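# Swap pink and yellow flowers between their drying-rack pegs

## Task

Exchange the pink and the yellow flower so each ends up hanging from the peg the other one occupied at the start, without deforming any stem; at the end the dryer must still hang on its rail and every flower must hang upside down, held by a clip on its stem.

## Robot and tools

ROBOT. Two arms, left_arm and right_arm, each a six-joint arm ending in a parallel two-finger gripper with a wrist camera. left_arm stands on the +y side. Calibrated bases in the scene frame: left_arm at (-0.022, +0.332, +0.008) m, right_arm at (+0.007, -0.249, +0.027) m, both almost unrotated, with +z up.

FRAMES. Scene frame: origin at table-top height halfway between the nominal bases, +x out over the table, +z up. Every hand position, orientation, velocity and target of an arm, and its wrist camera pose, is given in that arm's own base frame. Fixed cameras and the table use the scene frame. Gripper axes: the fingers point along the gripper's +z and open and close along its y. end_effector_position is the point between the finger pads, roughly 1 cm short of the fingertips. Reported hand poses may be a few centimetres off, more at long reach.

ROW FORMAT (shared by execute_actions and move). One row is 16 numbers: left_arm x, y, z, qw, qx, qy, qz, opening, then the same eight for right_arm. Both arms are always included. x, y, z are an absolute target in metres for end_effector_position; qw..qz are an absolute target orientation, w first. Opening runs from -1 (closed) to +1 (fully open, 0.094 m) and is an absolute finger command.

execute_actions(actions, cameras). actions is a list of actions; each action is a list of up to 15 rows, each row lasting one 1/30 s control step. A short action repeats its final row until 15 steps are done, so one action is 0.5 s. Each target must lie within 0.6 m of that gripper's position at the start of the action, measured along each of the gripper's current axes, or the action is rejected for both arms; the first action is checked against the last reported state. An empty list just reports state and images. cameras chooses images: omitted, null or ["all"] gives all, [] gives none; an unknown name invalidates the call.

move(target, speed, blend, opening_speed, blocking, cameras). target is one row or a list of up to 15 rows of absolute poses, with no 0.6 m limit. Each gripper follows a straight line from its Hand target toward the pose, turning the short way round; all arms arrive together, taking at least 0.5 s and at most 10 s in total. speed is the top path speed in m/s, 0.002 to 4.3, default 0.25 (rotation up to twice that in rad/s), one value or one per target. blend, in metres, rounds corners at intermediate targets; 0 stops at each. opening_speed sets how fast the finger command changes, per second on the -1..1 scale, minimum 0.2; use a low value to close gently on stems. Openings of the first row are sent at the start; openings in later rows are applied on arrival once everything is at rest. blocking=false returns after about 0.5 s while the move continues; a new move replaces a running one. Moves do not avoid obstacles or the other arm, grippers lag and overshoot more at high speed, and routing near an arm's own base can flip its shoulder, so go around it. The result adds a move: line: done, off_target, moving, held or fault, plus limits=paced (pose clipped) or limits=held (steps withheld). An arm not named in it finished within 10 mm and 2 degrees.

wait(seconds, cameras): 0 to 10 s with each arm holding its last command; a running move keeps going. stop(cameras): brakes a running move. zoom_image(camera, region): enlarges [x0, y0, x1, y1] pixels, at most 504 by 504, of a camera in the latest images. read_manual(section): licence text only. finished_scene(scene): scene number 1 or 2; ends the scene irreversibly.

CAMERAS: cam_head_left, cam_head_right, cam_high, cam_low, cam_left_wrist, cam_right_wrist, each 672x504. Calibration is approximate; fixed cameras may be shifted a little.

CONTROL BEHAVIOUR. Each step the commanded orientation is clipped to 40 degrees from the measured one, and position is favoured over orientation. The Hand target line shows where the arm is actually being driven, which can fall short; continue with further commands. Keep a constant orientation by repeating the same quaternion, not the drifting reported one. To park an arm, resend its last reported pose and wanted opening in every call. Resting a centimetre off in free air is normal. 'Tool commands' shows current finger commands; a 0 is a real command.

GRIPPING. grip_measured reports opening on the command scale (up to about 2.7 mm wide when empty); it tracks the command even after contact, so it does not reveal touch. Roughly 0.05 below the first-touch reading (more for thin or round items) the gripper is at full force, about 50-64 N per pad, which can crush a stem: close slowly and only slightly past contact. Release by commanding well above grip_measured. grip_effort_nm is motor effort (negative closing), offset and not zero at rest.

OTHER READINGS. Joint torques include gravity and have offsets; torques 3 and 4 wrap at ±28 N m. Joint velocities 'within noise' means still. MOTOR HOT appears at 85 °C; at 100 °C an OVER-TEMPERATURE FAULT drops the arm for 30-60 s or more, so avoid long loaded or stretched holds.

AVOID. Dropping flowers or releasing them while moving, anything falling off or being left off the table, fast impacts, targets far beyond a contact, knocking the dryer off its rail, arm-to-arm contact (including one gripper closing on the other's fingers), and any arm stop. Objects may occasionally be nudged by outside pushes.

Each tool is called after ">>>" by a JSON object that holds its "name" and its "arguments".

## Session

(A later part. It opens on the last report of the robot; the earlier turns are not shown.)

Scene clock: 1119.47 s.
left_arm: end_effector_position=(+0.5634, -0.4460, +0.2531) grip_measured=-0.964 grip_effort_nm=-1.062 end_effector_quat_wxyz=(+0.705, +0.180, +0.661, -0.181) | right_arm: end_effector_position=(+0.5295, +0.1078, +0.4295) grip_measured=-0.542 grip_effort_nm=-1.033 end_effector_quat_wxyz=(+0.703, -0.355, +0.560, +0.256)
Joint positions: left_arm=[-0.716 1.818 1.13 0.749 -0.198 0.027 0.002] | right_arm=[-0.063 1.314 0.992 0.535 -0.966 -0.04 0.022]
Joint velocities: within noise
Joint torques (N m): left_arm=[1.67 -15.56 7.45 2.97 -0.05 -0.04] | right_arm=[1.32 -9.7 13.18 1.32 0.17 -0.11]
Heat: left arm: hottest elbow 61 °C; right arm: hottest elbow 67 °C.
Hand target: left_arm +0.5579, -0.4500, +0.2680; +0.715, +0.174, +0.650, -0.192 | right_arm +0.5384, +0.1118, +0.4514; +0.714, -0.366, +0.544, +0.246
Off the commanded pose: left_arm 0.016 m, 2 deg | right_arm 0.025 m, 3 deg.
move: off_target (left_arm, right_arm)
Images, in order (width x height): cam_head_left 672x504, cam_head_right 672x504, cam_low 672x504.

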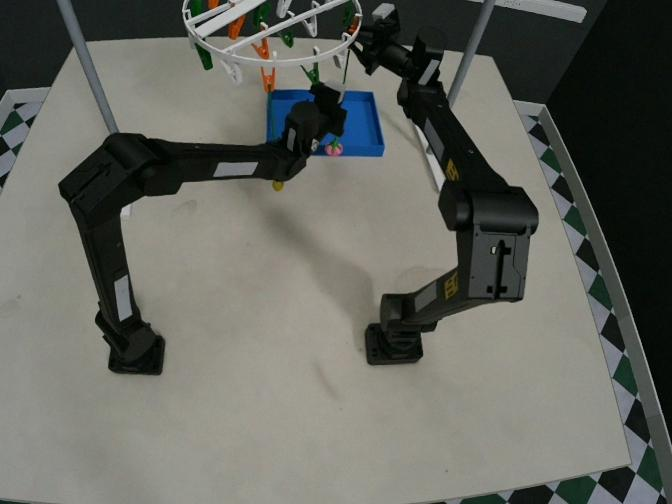

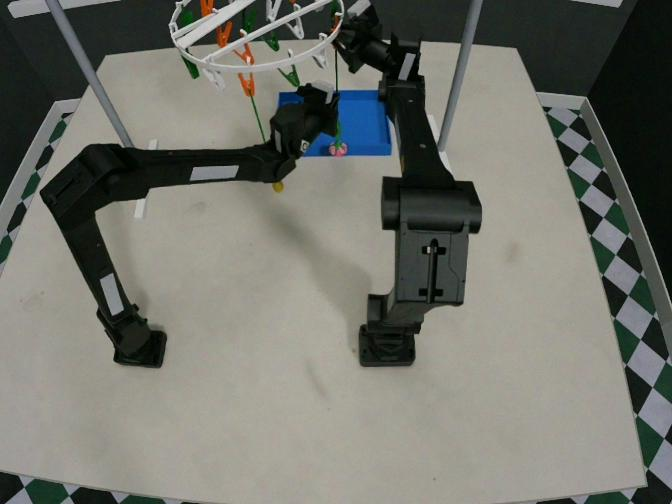

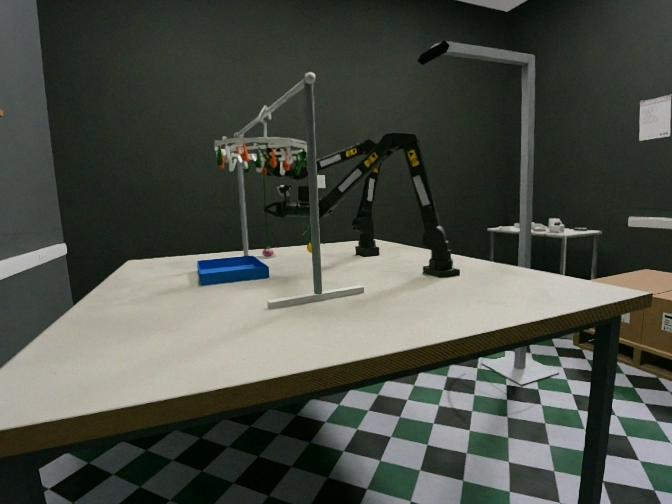

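>>> {"name": "move", "arguments": {"target": [0.558,-0.458,0.278,0.7150,0.1742,0.6500,-0.1916,-1.0,0.540,0.112,0.452,0.7135,-0.3668,0.5438,0.2457,-0.95], "speed": 0.1, "cameras": ["cam_low","cam_head_right","cam_head_left"]}}

>>> {"name": "zoom_image", "arguments": {"camera": "cam_low", "region": [245, 150, 305, 200]}}

>>> {"name": "zoom_image", "arguments": {"camera": "cam_head_right", "region": [320, 25, 360, 65]}}

>>> {"name": "zoom_image", "arguments": {"camera": "cam_head_left", "region": [335, 25, 375, 65]}}

Scene clock: 1124.50 s.
left_arm: end_effector_position=(+0.5596, -0.4504, +0.2532) grip_measured=-0.964 grip_effort_nm=-1.067 end_effector_quat_wxyz=(+0.705, +0.180, +0.661, -0.181) | right_arm: end_effector_position=(+0.5295, +0.1078, +0.4295) grip_measured=-0.542 grip_effort_nm=-1.033 end_effector_quat_wxyz=(+0.703, -0.355, +0.560, +0.256)
Joint positions: left_arm=[-0.727 1.818 1.13 0.75 -0.209 0.027 0.002] | right_arm=[-0.063 1.314 0.992 0.535 -0.966 -0.04 0.022]
Joint velocities: within noise
Joint torques (N m): left_arm=[1.73 -16.03 9.07 1.78 -0.06 -0.02] | right_arm=[1.2 -9.7 13.18 1.35 0.16 -0.12]
Heat: left arm: hottest elbow 60 °C; right arm: hottest elbow 67 °C.
Hand target: left_arm +0.5575, -0.4574, +0.2781; +0.715, +0.174, +0.650, -0.192 | right_arm +0.5384, +0.1118, +0.4514; +0.714, -0.366, +0.544, +0.246
Off the commanded pose: left_arm 0.026 m, 2 deg | right_arm 0.025 m, 3 deg.
move: off_target (left_arm, right_arm)
Images, in order (width x height): cam_head_left 672x504, cam_head_right 672x504, cam_low 672x504.

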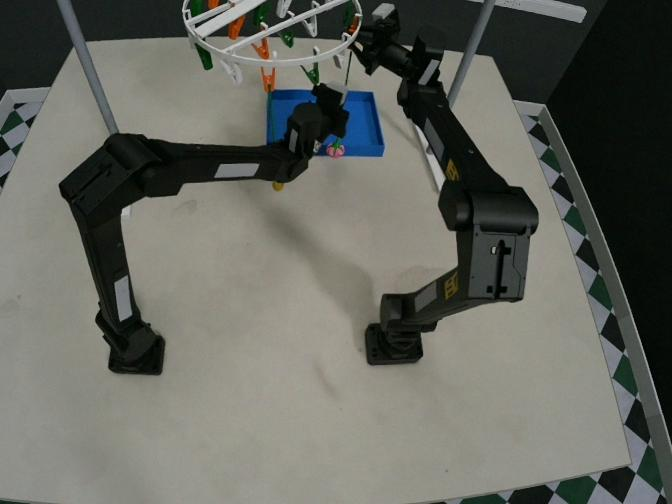

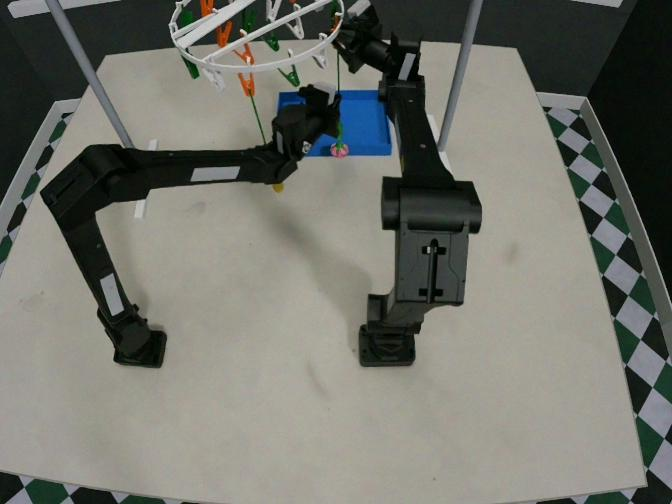

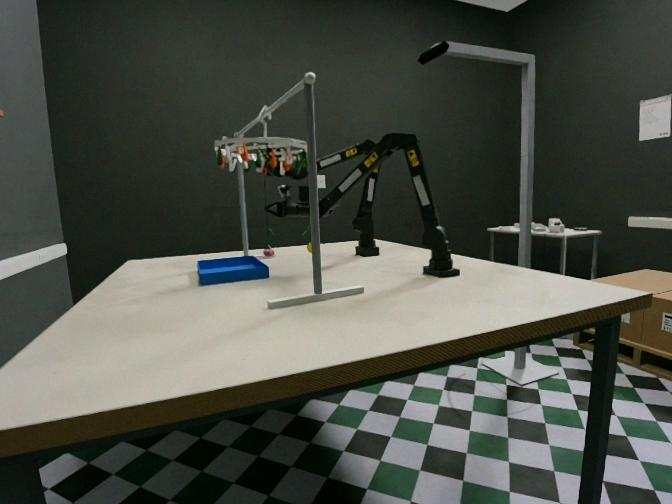

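Scaled by 8.400 from the camera's 672x504 image, which has a finer 960x720 frame.

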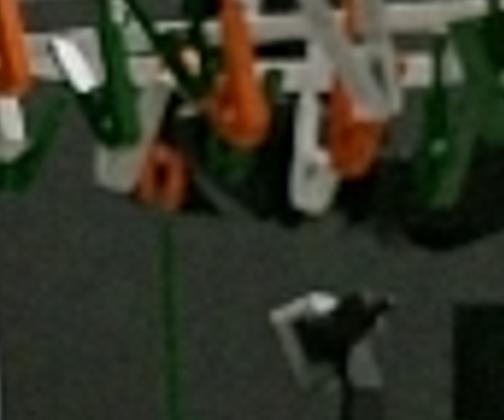

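Scaled by 12.600 from the camera's 672x504 image, which has a finer 960x720 frame.

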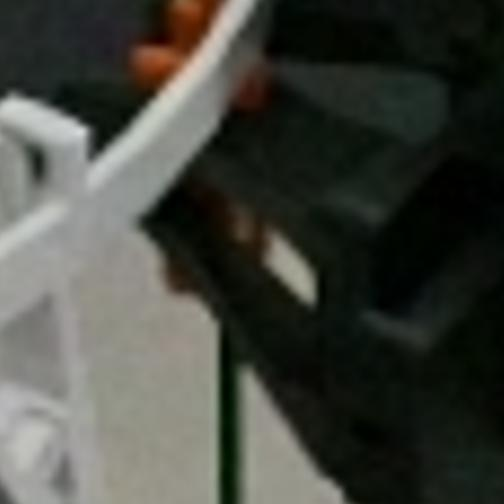

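Scaled by 12.600 from the camera's 672x504 image, which has a finer 960x720 frame.

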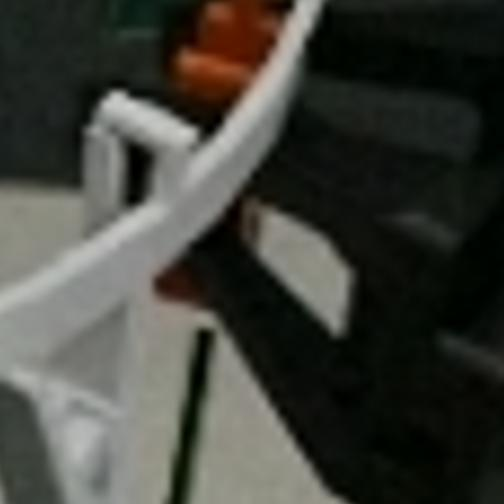

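>>> {"name": "move", "arguments": {"target": [0.563,-0.457,0.290,0.7150,0.1742,0.6500,-0.1916,-1.0,0.540,0.112,0.452,0.7135,-0.3668,0.5438,0.2457,-0.95], "speed": 0.1, "cameras": ["cam_low","cam_head_right","cam_head_left"]}}

>>> {"name": "zoom_image", "arguments": {"camera": "cam_low", "region": [245, 150, 305, 200]}}

>>> {"name": "zoom_image", "arguments": {"camera": "cam_head_right", "region": [320, 25, 360, 65]}}

>>> {"name": "zoom_image", "arguments": {"camera": "cam_head_left", "region": [335, 25, 375, 65]}}

Scene clock: 1129.00 s.
left_arm: end_effector_position=(+0.5587, -0.4500, +0.2536) grip_measured=-0.964 grip_effort_nm=-1.067 end_effector_quat_wxyz=(+0.699, +0.184, +0.667, -0.179) | right_arm: end_effector_position=(+0.5295, +0.1078, +0.4295) grip_measured=-0.542 grip_effort_nm=-1.033 end_effector_quat_wxyz=(+0.703, -0.355, +0.560, +0.256)
Joint positions: left_arm=[-0.727 1.807 1.13 0.719 -0.207 0.027 0.002] | right_arm=[-0.063 1.314 0.992 0.535 -0.966 -0.04 0.022]
Joint velocities: within noise
Joint torques (N m): left_arm=[2.32 -16.21 10.35 1.61 0.13 -0.03] | right_arm=[1.32 -9.88 13.18 1.28 0.16 -0.11]
Heat: left arm: hottest elbow 60 °C; right arm: hottest elbow 68 °C.
Hand target: left_arm +0.5617, -0.4557, +0.2900; +0.715, +0.174, +0.650, -0.192 | right_arm +0.5384, +0.1118, +0.4514; +0.714, -0.366, +0.544, +0.246
Off the commanded pose: left_arm 0.037 m, 3 deg | right_arm 0.025 m, 3 deg.
move: off_target (left_arm, right_arm)
Images, in order (width x height): cam_head_left 672x504, cam_head_right 672x504, cam_low 672x504.

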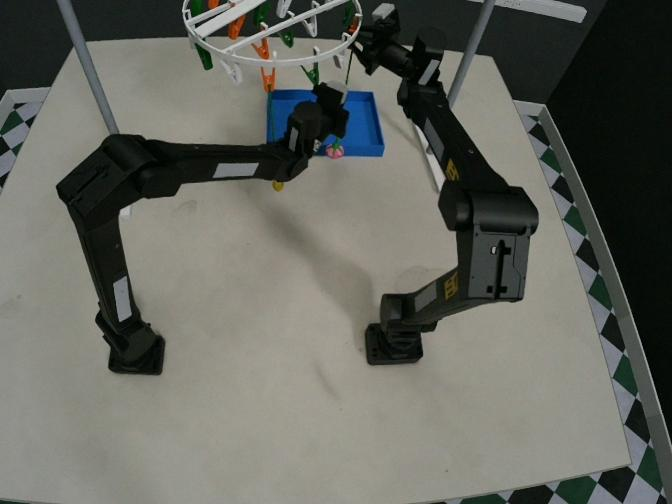

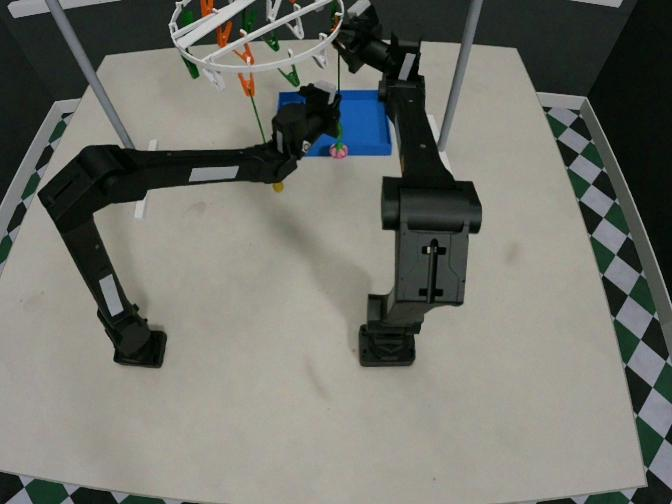

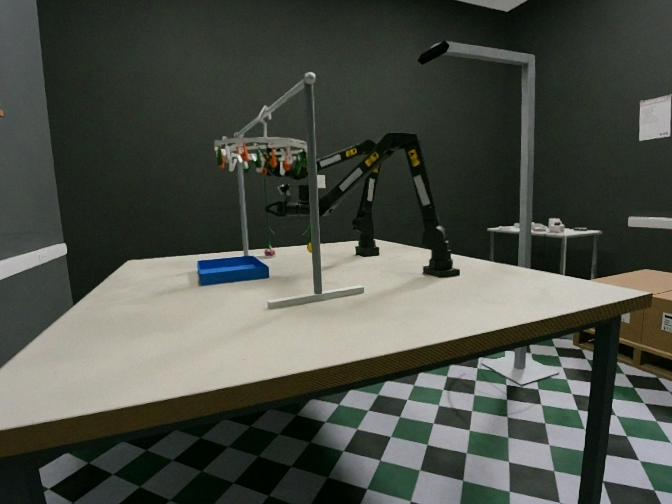

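Scaled by 8.400 from the camera's 672x504 image, which has a finer 960x720 frame.

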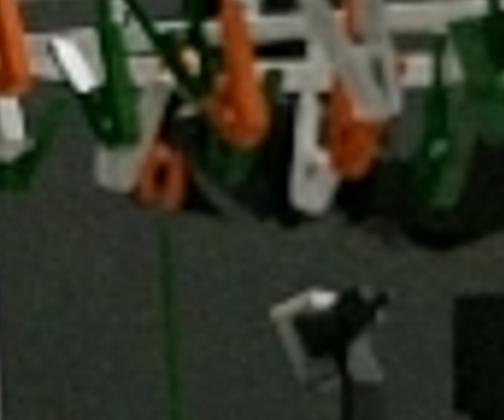

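Scaled by 12.600 from the camera's 672x504 image, which has a finer 960x720 frame.

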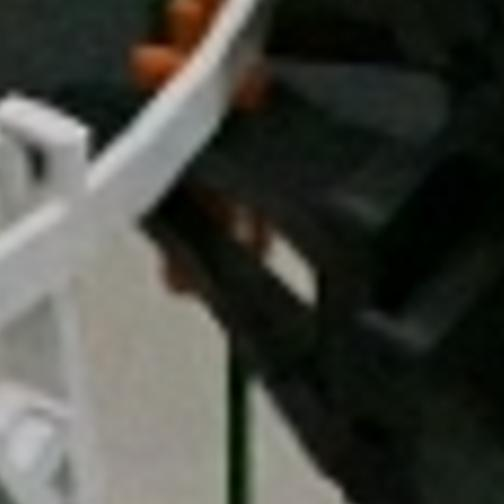

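Scaled by 12.600 from the camera's 672x504 image, which has a finer 960x720 frame.

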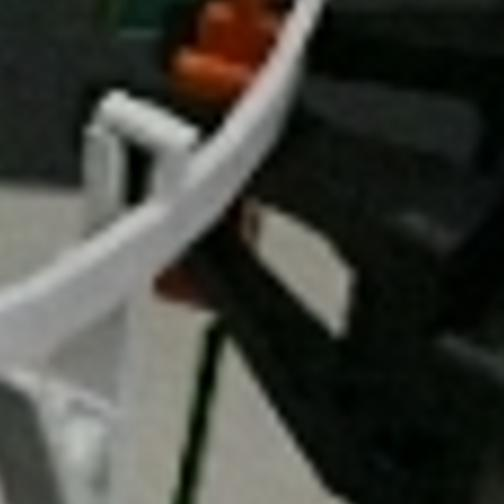

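>>> {"name": "move", "arguments": {"target": [0.563,-0.453,0.298,0.7150,0.1742,0.6500,-0.1916,-1.0,0.540,0.112,0.452,0.7135,-0.3668,0.5438,0.2457,-0.95], "speed": 0.1, "cameras": ["cam_low","cam_head_right","cam_head_left"]}}

>>> {"name": "zoom_image", "arguments": {"camera": "cam_low", "region": [245, 150, 305, 200]}}

>>> {"name": "zoom_image", "arguments": {"camera": "cam_head_right", "region": [320, 25, 360, 65]}}

>>> {"name": "zoom_image", "arguments": {"camera": "cam_head_left", "region": [335, 25, 375, 65]}}

Scene clock: 1133.07 s.
left_arm: end_effector_position=(+0.5567, -0.4495, +0.2612) grip_measured=-0.964 grip_effort_nm=-1.067 end_effector_quat_wxyz=(+0.699, +0.186, +0.667, -0.181) | right_arm: end_effector_position=(+0.5295, +0.1078, +0.4295) grip_measured=-0.542 grip_effort_nm=-1.038 end_effector_quat_wxyz=(+0.703, -0.355, +0.560, +0.256)
Joint positions: left_arm=[-0.727 1.79 1.13 0.702 -0.202 0.027 0.002] | right_arm=[-0.063 1.314 0.992 0.535 -0.966 -0.04 0.022]
Joint velocities: within noise
Joint torques (N m): left_arm=[2.73 -16.15 10.37 1.69 0.13 -0.03] | right_arm=[1.32 -10.05 13.18 1.25 0.15 -0.11]
Heat: left arm: hottest elbow 59 °C; right arm: hottest elbow 68 °C.
Hand target: left_arm +0.5616, -0.4518, +0.2979; +0.715, +0.174, +0.650, -0.192 | right_arm +0.5384, +0.1118, +0.4514; +0.714, -0.366, +0.544, +0.246
Off the commanded pose: left_arm 0.037 m, 3 deg | right_arm 0.025 m, 3 deg.
move: off_target (left_arm, right_arm)
Images, in order (width x height): cam_head_left 672x504, cam_head_right 672x504, cam_low 672x504.

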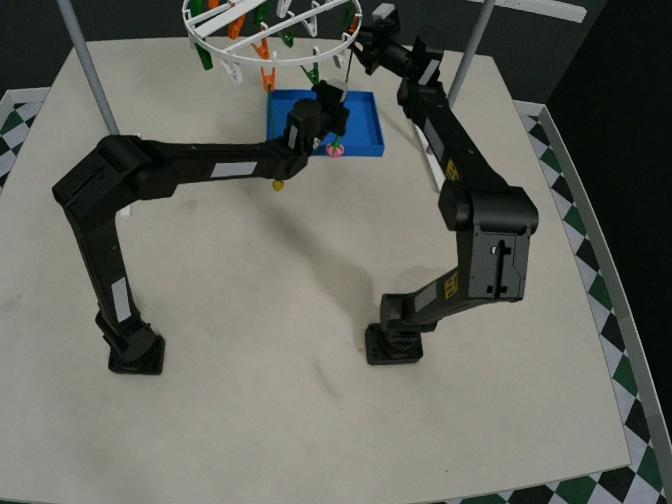

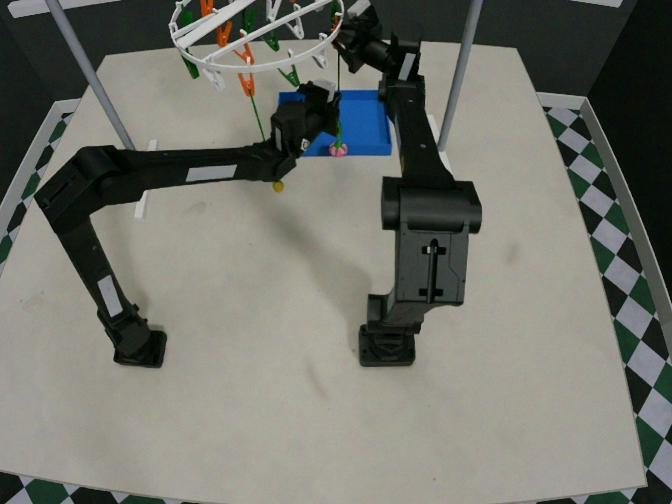

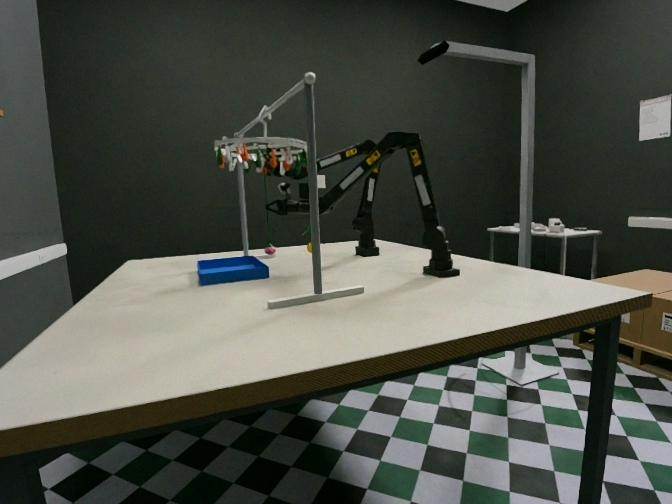

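Scaled by 8.400 from the camera's 672x504 image, which has a finer 960x720 frame.

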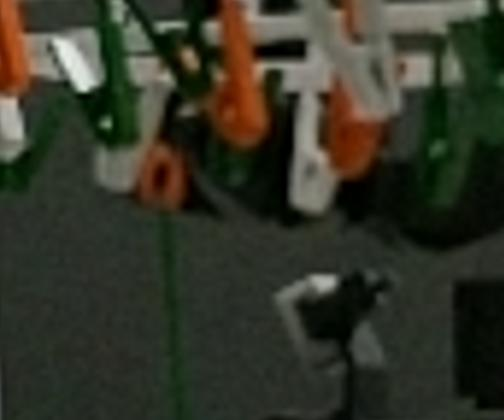

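Scaled by 12.600 from the camera's 672x504 image, which has a finer 960x720 frame.

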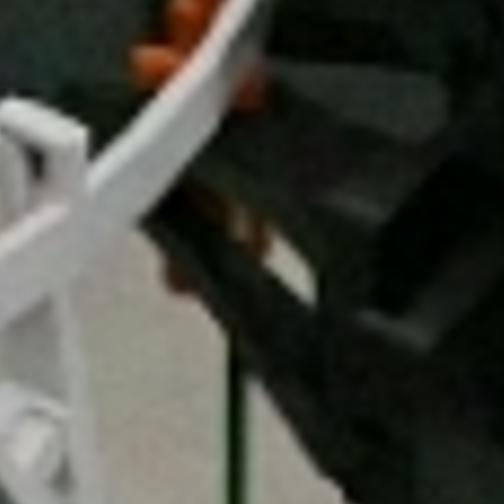

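Scaled by 12.600 from the camera's 672x504 image, which has a finer 960x720 frame.

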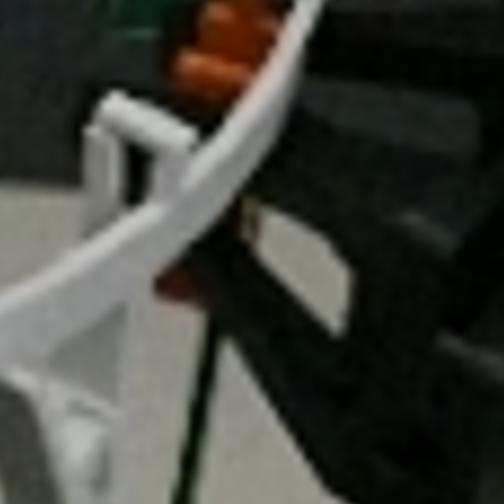

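>>> {"name": "zoom_image", "arguments": {"camera": "cam_low", "region": [255, 160, 275, 180]}}

>>> {"name": "zoom_image", "arguments": {"camera": "cam_head_right", "region": [328, 38, 348, 58]}}

>>> {"name": "zoom_image", "arguments": {"camera": "cam_head_left", "region": [343, 38, 363, 58]}}

Scaled by 25.200 from the camera's 672x504 image, which has a finer 960x720 frame.

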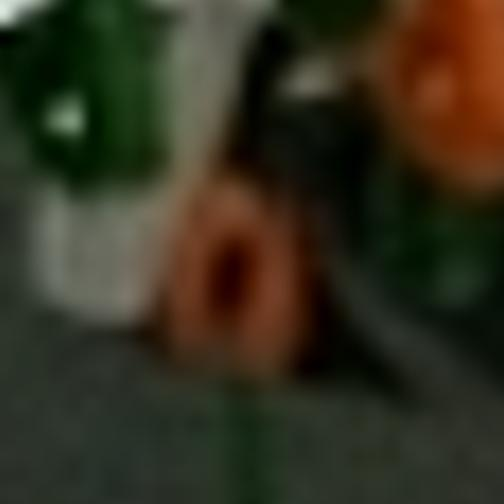

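Scaled by 25.200 from the camera's 672x504 image, which has a finer 960x720 frame.

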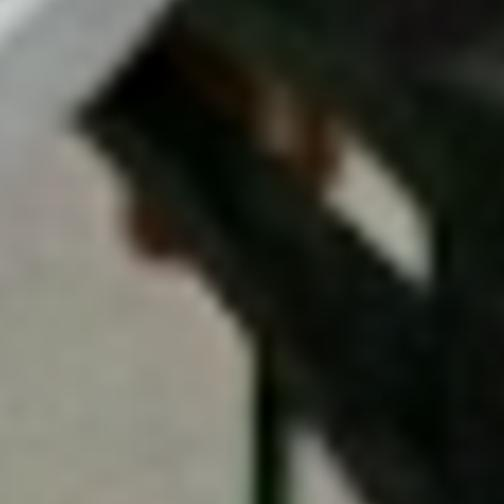

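Scaled by 25.200 from the camera's 672x504 image, which has a finer 960x720 frame.

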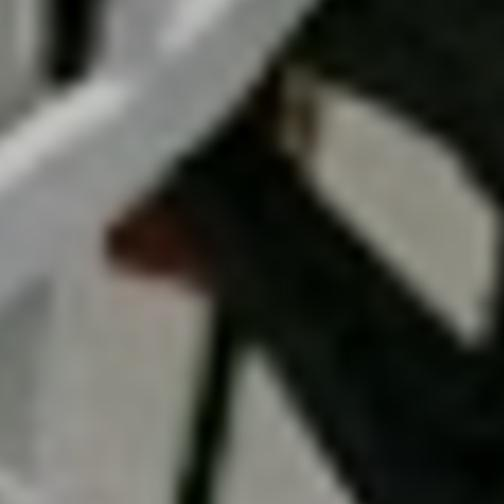

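>>> {"name": "move", "arguments": {"target": [0.570,-0.450,0.296,0.7150,0.1742,0.6500,-0.1916,-1.0,0.540,0.112,0.452,0.7135,-0.3668,0.5438,0.2457,-0.95], "speed": 0.1, "cameras": ["cam_low","cam_head_right","cam_head_left"]}}

>>> {"name": "zoom_image", "arguments": {"camera": "cam_low", "region": [255, 160, 275, 180]}}

>>> {"name": "zoom_image", "arguments": {"camera": "cam_head_right", "region": [328, 38, 348, 58]}}

>>> {"name": "zoom_image", "arguments": {"camera": "cam_head_left", "region": [343, 38, 363, 58]}}

Scene clock: 1145.43 s.
left_arm: end_effector_position=(+0.5579, -0.4485, +0.2612) grip_measured=-0.964 grip_effort_nm=-1.067 end_effector_quat_wxyz=(+0.698, +0.188, +0.666, -0.183) | right_arm: end_effector_position=(+0.5295, +0.1078, +0.4295) grip_measured=-0.542 grip_effort_nm=-1.033 end_effector_quat_wxyz=(+0.703, -0.355, +0.560, +0.256)
Joint positions: left_arm=[-0.722 1.79 1.13 0.701 -0.19 0.027 0.002] | right_arm=[-0.063 1.314 0.992 0.535 -0.966 -0.04 0.022]
Joint velocities: within noise
Joint torques (N m): left_arm=[3.43 -15.44 10.88 1.81 0.13 -0.05] | right_arm=[1.2 -9.82 13.15 1.33 0.16 -0.11]
Heat: left arm: hottest elbow 59 °C; right arm: hottest elbow 68 °C.
Hand target: left_arm +0.5683, -0.4486, +0.2959; +0.715, +0.174, +0.650, -0.192 | right_arm +0.5384, +0.1118, +0.4514; +0.714, -0.366, +0.544, +0.246
Off the commanded pose: left_arm 0.037 m, 3 deg | right_arm 0.025 m, 3 deg.
move: off_target (left_arm, right_arm)
Images, in order (width x height): cam_head_left 672x504, cam_head_right 672x504, cam_low 672x504.

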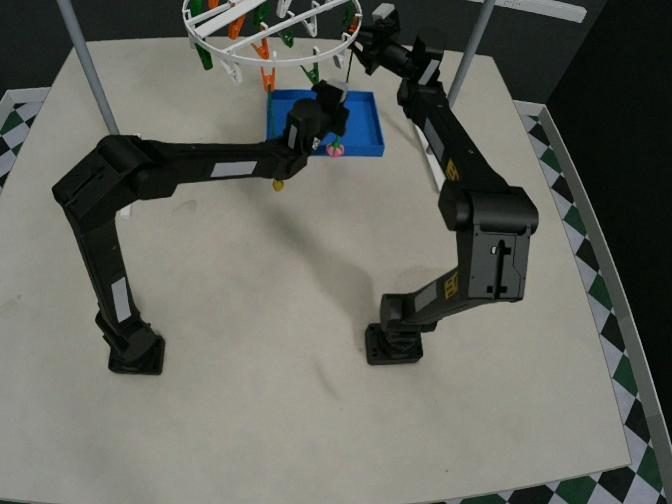

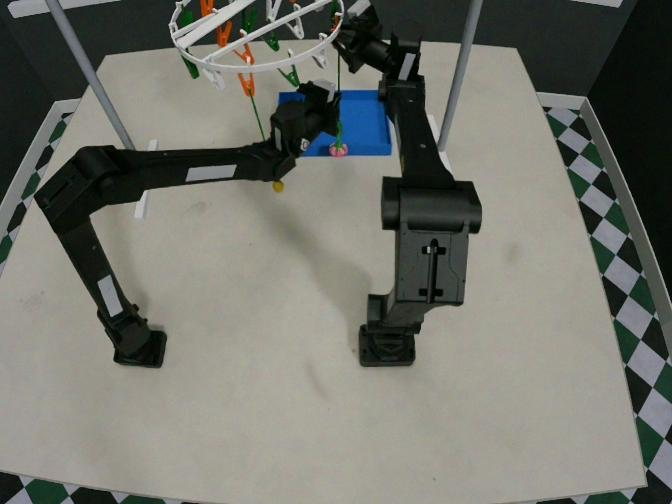

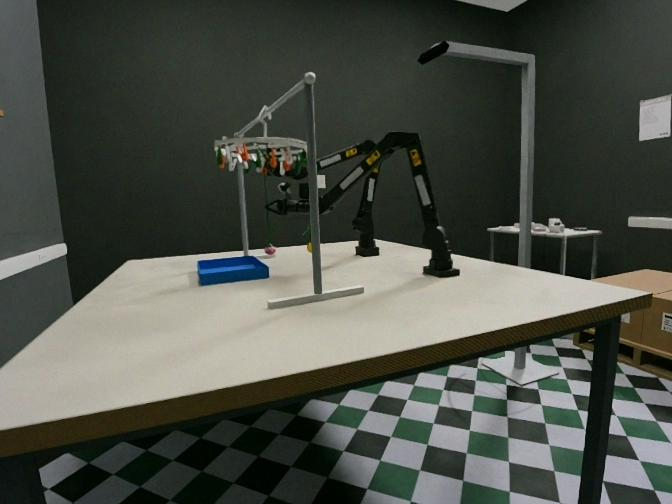

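Scaled by 25.200 from the camera's 672x504 image, which has a finer 960x720 frame.

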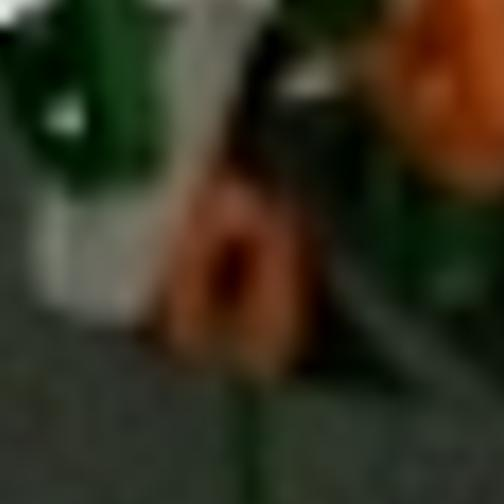

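Scaled by 25.200 from the camera's 672x504 image, which has a finer 960x720 frame.

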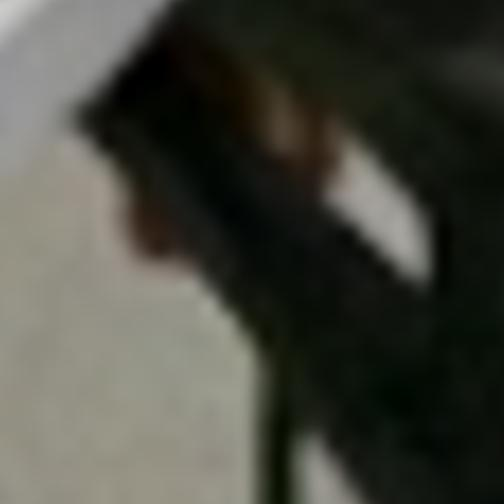

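Scaled by 25.200 from the camera's 672x504 image, which has a finer 960x720 frame.

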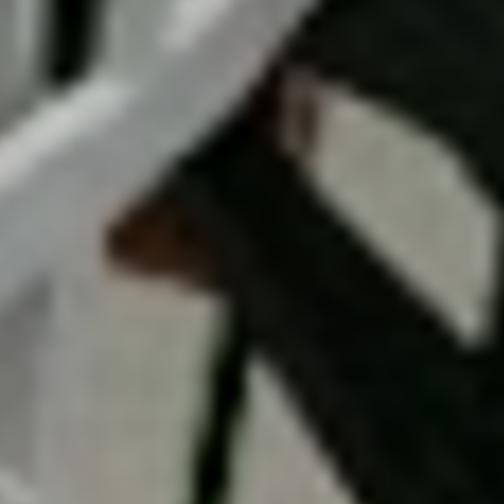

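>>> {"name": "move", "arguments": {"target": [0.579,-0.446,0.298,0.7150,0.1742,0.6500,-0.1916,-1.0,0.540,0.112,0.452,0.7135,-0.3668,0.5438,0.2457,-0.95], "speed": 0.1, "cameras": ["cam_low","cam_head_right","cam_head_left"]}}

>>> {"name": "zoom_image", "arguments": {"camera": "cam_low", "region": [255, 160, 275, 180]}}

>>> {"name": "zoom_image", "arguments": {"camera": "cam_head_right", "region": [328, 38, 348, 58]}}

>>> {"name": "zoom_image", "arguments": {"camera": "cam_head_left", "region": [343, 38, 363, 58]}}

Scene clock: 1152.00 s.
left_arm: end_effector_position=(+0.5659, -0.4427, +0.2648) grip_measured=-0.964 grip_effort_nm=-1.067 end_effector_quat_wxyz=(+0.699, +0.188, +0.666, -0.183) | right_arm: end_effector_position=(+0.5295, +0.1078, +0.4295) grip_measured=-0.542 grip_effort_nm=-1.028 end_effector_quat_wxyz=(+0.703, -0.355, +0.560, +0.256)
Joint positions: left_arm=[-0.705 1.79 1.14 0.694 -0.174 0.027 0.002] | right_arm=[-0.063 1.314 0.992 0.535 -0.966 -0.04 0.022]
Joint velocities: within noise
Joint torques (N m): left_arm=[3.08 -14.97 11.29 1.74 0.14 -0.07] | right_arm=[1.2 -9.93 13.16 1.39 0.15 -0.11]
Heat: left arm: hottest elbow 60 °C; right arm: hottest elbow 68 °C.
Hand target: left_arm +0.5772, -0.4445, +0.2980; +0.715, +0.174, +0.650, -0.192 | right_arm +0.5384, +0.1118, +0.4514; +0.714, -0.366, +0.544, +0.246
Off the commanded pose: left_arm 0.036 m, 3 deg | right_arm 0.025 m, 3 deg.
move: off_target (left_arm, right_arm)
Images, in order (width x height): cam_head_left 672x504, cam_head_right 672x504, cam_low 672x504.

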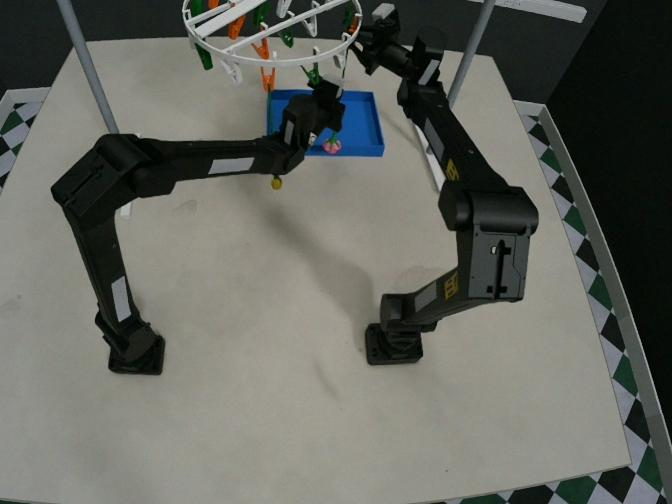

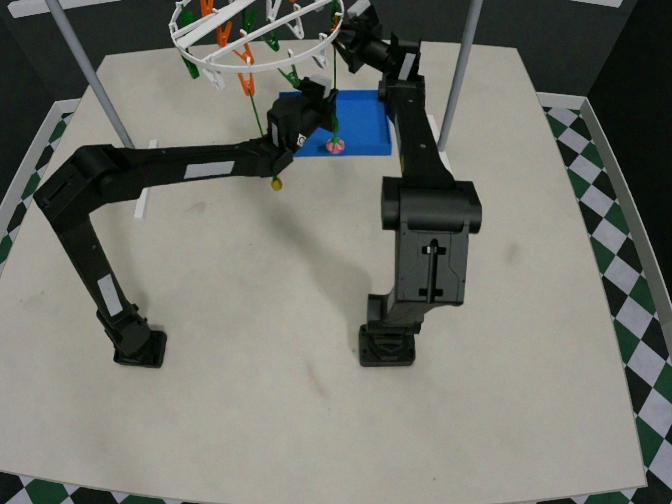

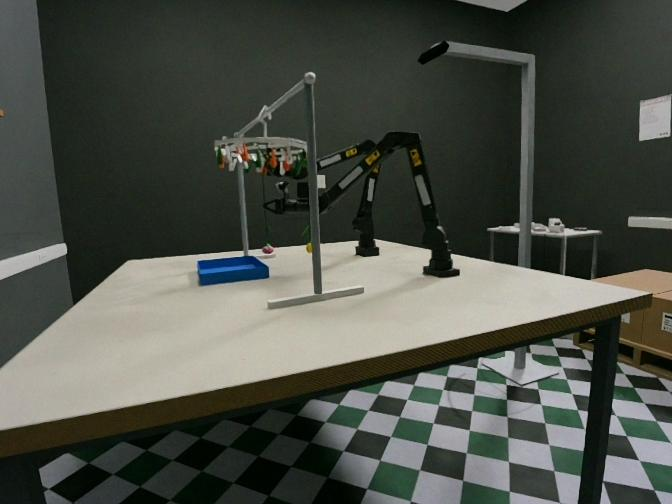

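Scaled by 25.200 from the camera's 672x504 image, which has a finer 960x720 frame.

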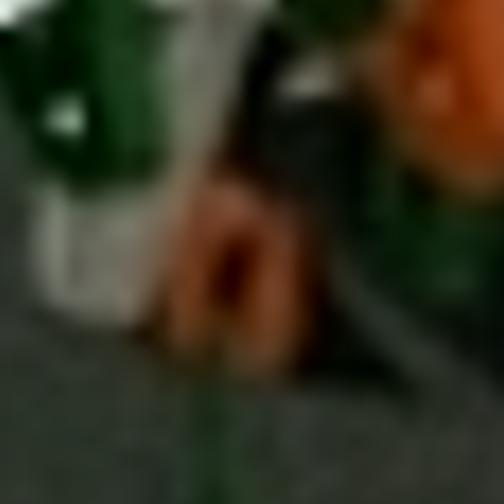

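Scaled by 25.200 from the camera's 672x504 image, which has a finer 960x720 frame.

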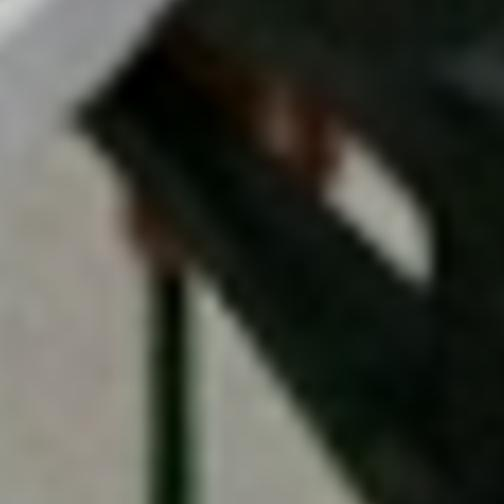

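Scaled by 25.200 from the camera's 672x504 image, which has a finer 960x720 frame.

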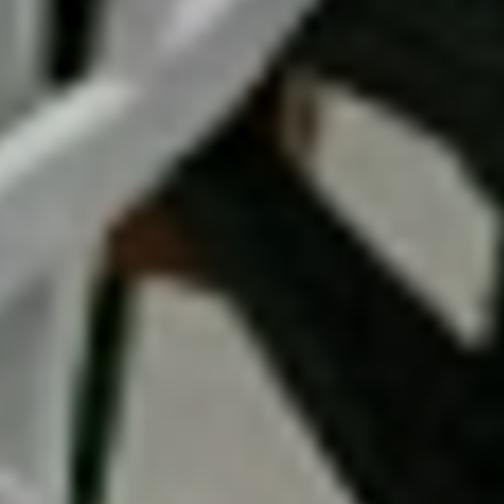

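>>> {"name": "move", "arguments": {"target": [0.566,-0.446,0.258,0.7150,0.1742,0.6500,-0.1916,-1.0,0.540,0.112,0.452,0.7135,-0.3668,0.5438,0.2457,-0.95], "speed": 0.1, "cameras": []}}

>>> {"name": "move", "arguments": {"target": [0.562,-0.455,0.260,0.7150,0.1742,0.6500,-0.1916,-1.0,0.540,0.112,0.452,0.7135,-0.3668,0.5438,0.2457,-0.95], "speed": 0.1, "cameras": []}}

Scene clock: 1160.27 s.
left_arm: end_effector_position=(+0.5668, -0.4413, +0.2616) grip_measured=-0.964 grip_effort_nm=-1.067 end_effector_quat_wxyz=(+0.713, +0.178, +0.653, -0.185) | right_arm: end_effector_position=(+0.5295, +0.1078, +0.4295) grip_measured=-0.542 grip_effort_nm=-1.028 end_effector_quat_wxyz=(+0.703, -0.355, +0.560, +0.256)
Joint positions: left_arm=[-0.705 1.814 1.132 0.769 -0.184 0.027 0.002] | right_arm=[-0.063 1.314 0.992 0.535 -0.966 -0.04 0.022]
Joint velocities: within noise
Joint torques (N m): left_arm=[2.08 -13.39 7.6 2.99 -0.04 -0.05] | right_arm=[1.2 -9.93 13.15 1.29 0.15 -0.1]
Heat: left arm: hottest elbow 62 °C; right arm: hottest elbow 69 °C.
Hand target: left_arm +0.5660, -0.4459, +0.2580; +0.715, +0.174, +0.650, -0.191 | right_arm +0.5384, +0.1118, +0.4514; +0.714, -0.366, +0.544, +0.246
Off the commanded pose: left_arm 0.006 m, 1 deg | right_arm 0.025 m, 3 deg.
move: off_target (right_arm)
No camera images: "cameras" was empty.

Scene clock: 1161.07 s.
left_arm: end_effector_position=(+0.5623, -0.4463, +0.2615) grip_measured=-0.964 grip_effort_nm=-1.067 end_effector_quat_wxyz=(+0.713, +0.176, +0.653, -0.185) | right_arm: end_effector_position=(+0.5295, +0.1078, +0.4295) grip_measured=-0.542 grip_effort_nm=-1.033 end_effector_quat_wxyz=(+0.703, -0.355, +0.560, +0.256)
Joint positions: left_arm=[-0.718 1.814 1.132 0.769 -0.201 0.027 0.002] | right_arm=[-0.063 1.314 0.992 0.535 -0.966 -0.04 0.022]
Joint velocities: within noise
Joint torques (N m): left_arm=[1.73 -13.22 8.34 2.66 -0.04 -0.03] | right_arm=[1.32 -9.88 13.14 1.32 0.17 -0.11]
Heat: left arm: hottest elbow 62 °C; right arm: hottest elbow 69 °C.
Hand target: left_arm +0.5619, -0.4548, +0.2600; +0.715, +0.174, +0.650, -0.192 | right_arm +0.5384, +0.1118, +0.4514; +0.714, -0.366, +0.544, +0.246
Off the commanded pose: left_arm 0.009 m, 1 deg | right_arm 0.025 m, 3 deg.
move: off_target (right_arm)
No camera images: "cameras" was empty.

>>> {"name": "wait", "arguments": {"seconds": 0.1, "cameras": ["cam_low","cam_head_right","cam_head_left"]}}

>>> {"name": "zoom_image", "arguments": {"camera": "cam_low", "region": [255, 160, 275, 180]}}

>>> {"name": "zoom_image", "arguments": {"camera": "cam_head_right", "region": [328, 38, 348, 58]}}

>>> {"name": "zoom_image", "arguments": {"camera": "cam_head_left", "region": [343, 38, 363, 58]}}

Scene clock: 1163.43 s.
left_arm: end_effector_position=(+0.5623, -0.4463, +0.2615) grip_measured=-0.964 grip_effort_nm=-1.067 end_effector_quat_wxyz=(+0.713, +0.176, +0.653, -0.185) | right_arm: end_effector_position=(+0.5295, +0.1078, +0.4295) grip_measured=-0.542 grip_effort_nm=-1.033 end_effector_quat_wxyz=(+0.703, -0.355, +0.560, +0.256)
Joint positions: left_arm=[-0.718 1.814 1.132 0.769 -0.201 0.027 0.002] | right_arm=[-0.063 1.314 0.992 0.535 -0.966 -0.04 0.022]
Joint velocities: within noise
Joint torques (N m): left_arm=[1.85 -13.22 8.35 2.67 -0.04 -0.04] | right_arm=[1.26 -9.99 13.14 1.29 0.15 -0.11]
Heat: left arm: hottest elbow 61 °C; right arm: hottest elbow 69 °C.
Hand target: left_arm +0.5619, -0.4548, +0.2600; +0.715, +0.174, +0.650, -0.192 | right_arm +0.5384, +0.1118, +0.4514; +0.714, -0.366, +0.544, +0.246
Tool commands: left_gripper/opening=-1.0 right_gripper/opening=-0.95
Off the commanded pose: left_arm 0.009 m, 1 deg | right_arm 0.025 m, 3 deg.
wait: 0.10 s; at rest from the start
Images, in order (width x height): cam_head_left 672x504, cam_head_right 672x504, cam_low 672x504.

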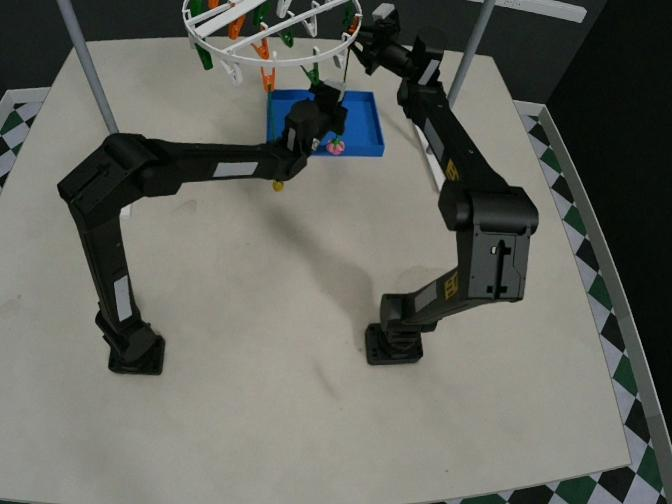

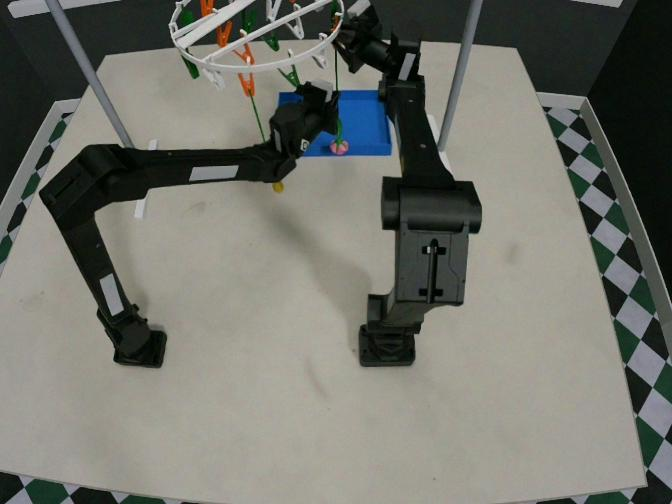

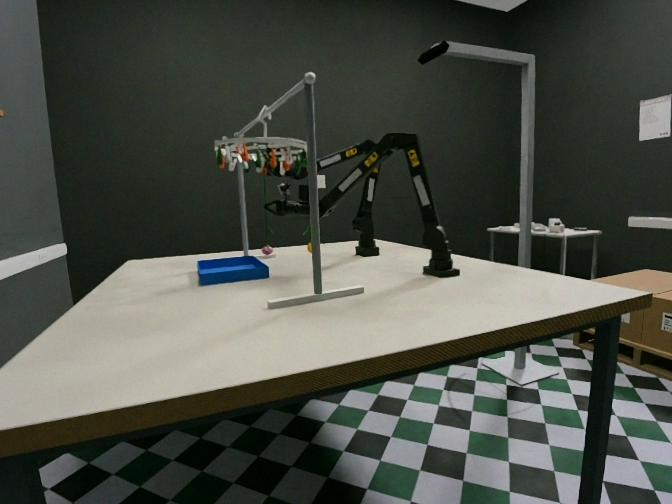

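Scaled by 25.200 from the camera's 672x504 image, which has a finer 960x720 frame.

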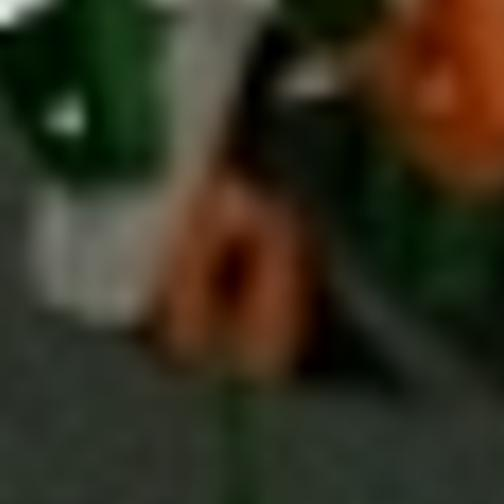

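Scaled by 25.200 from the camera's 672x504 image, which has a finer 960x720 frame.

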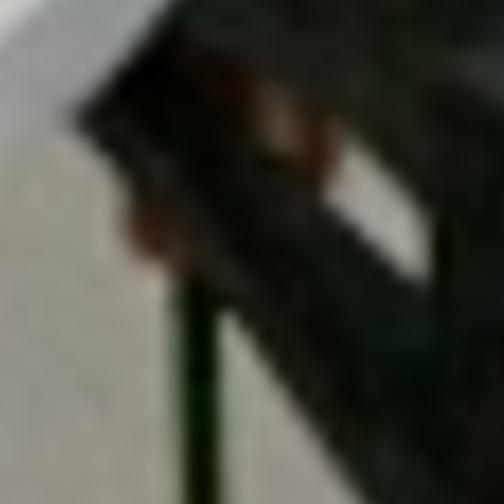

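Scaled by 25.200 from the camera's 672x504 image, which has a finer 960x720 frame.

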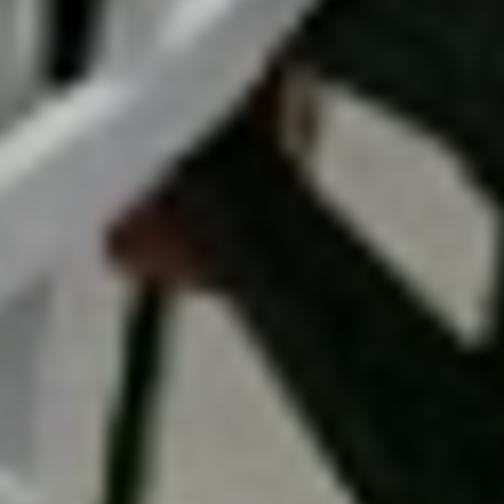

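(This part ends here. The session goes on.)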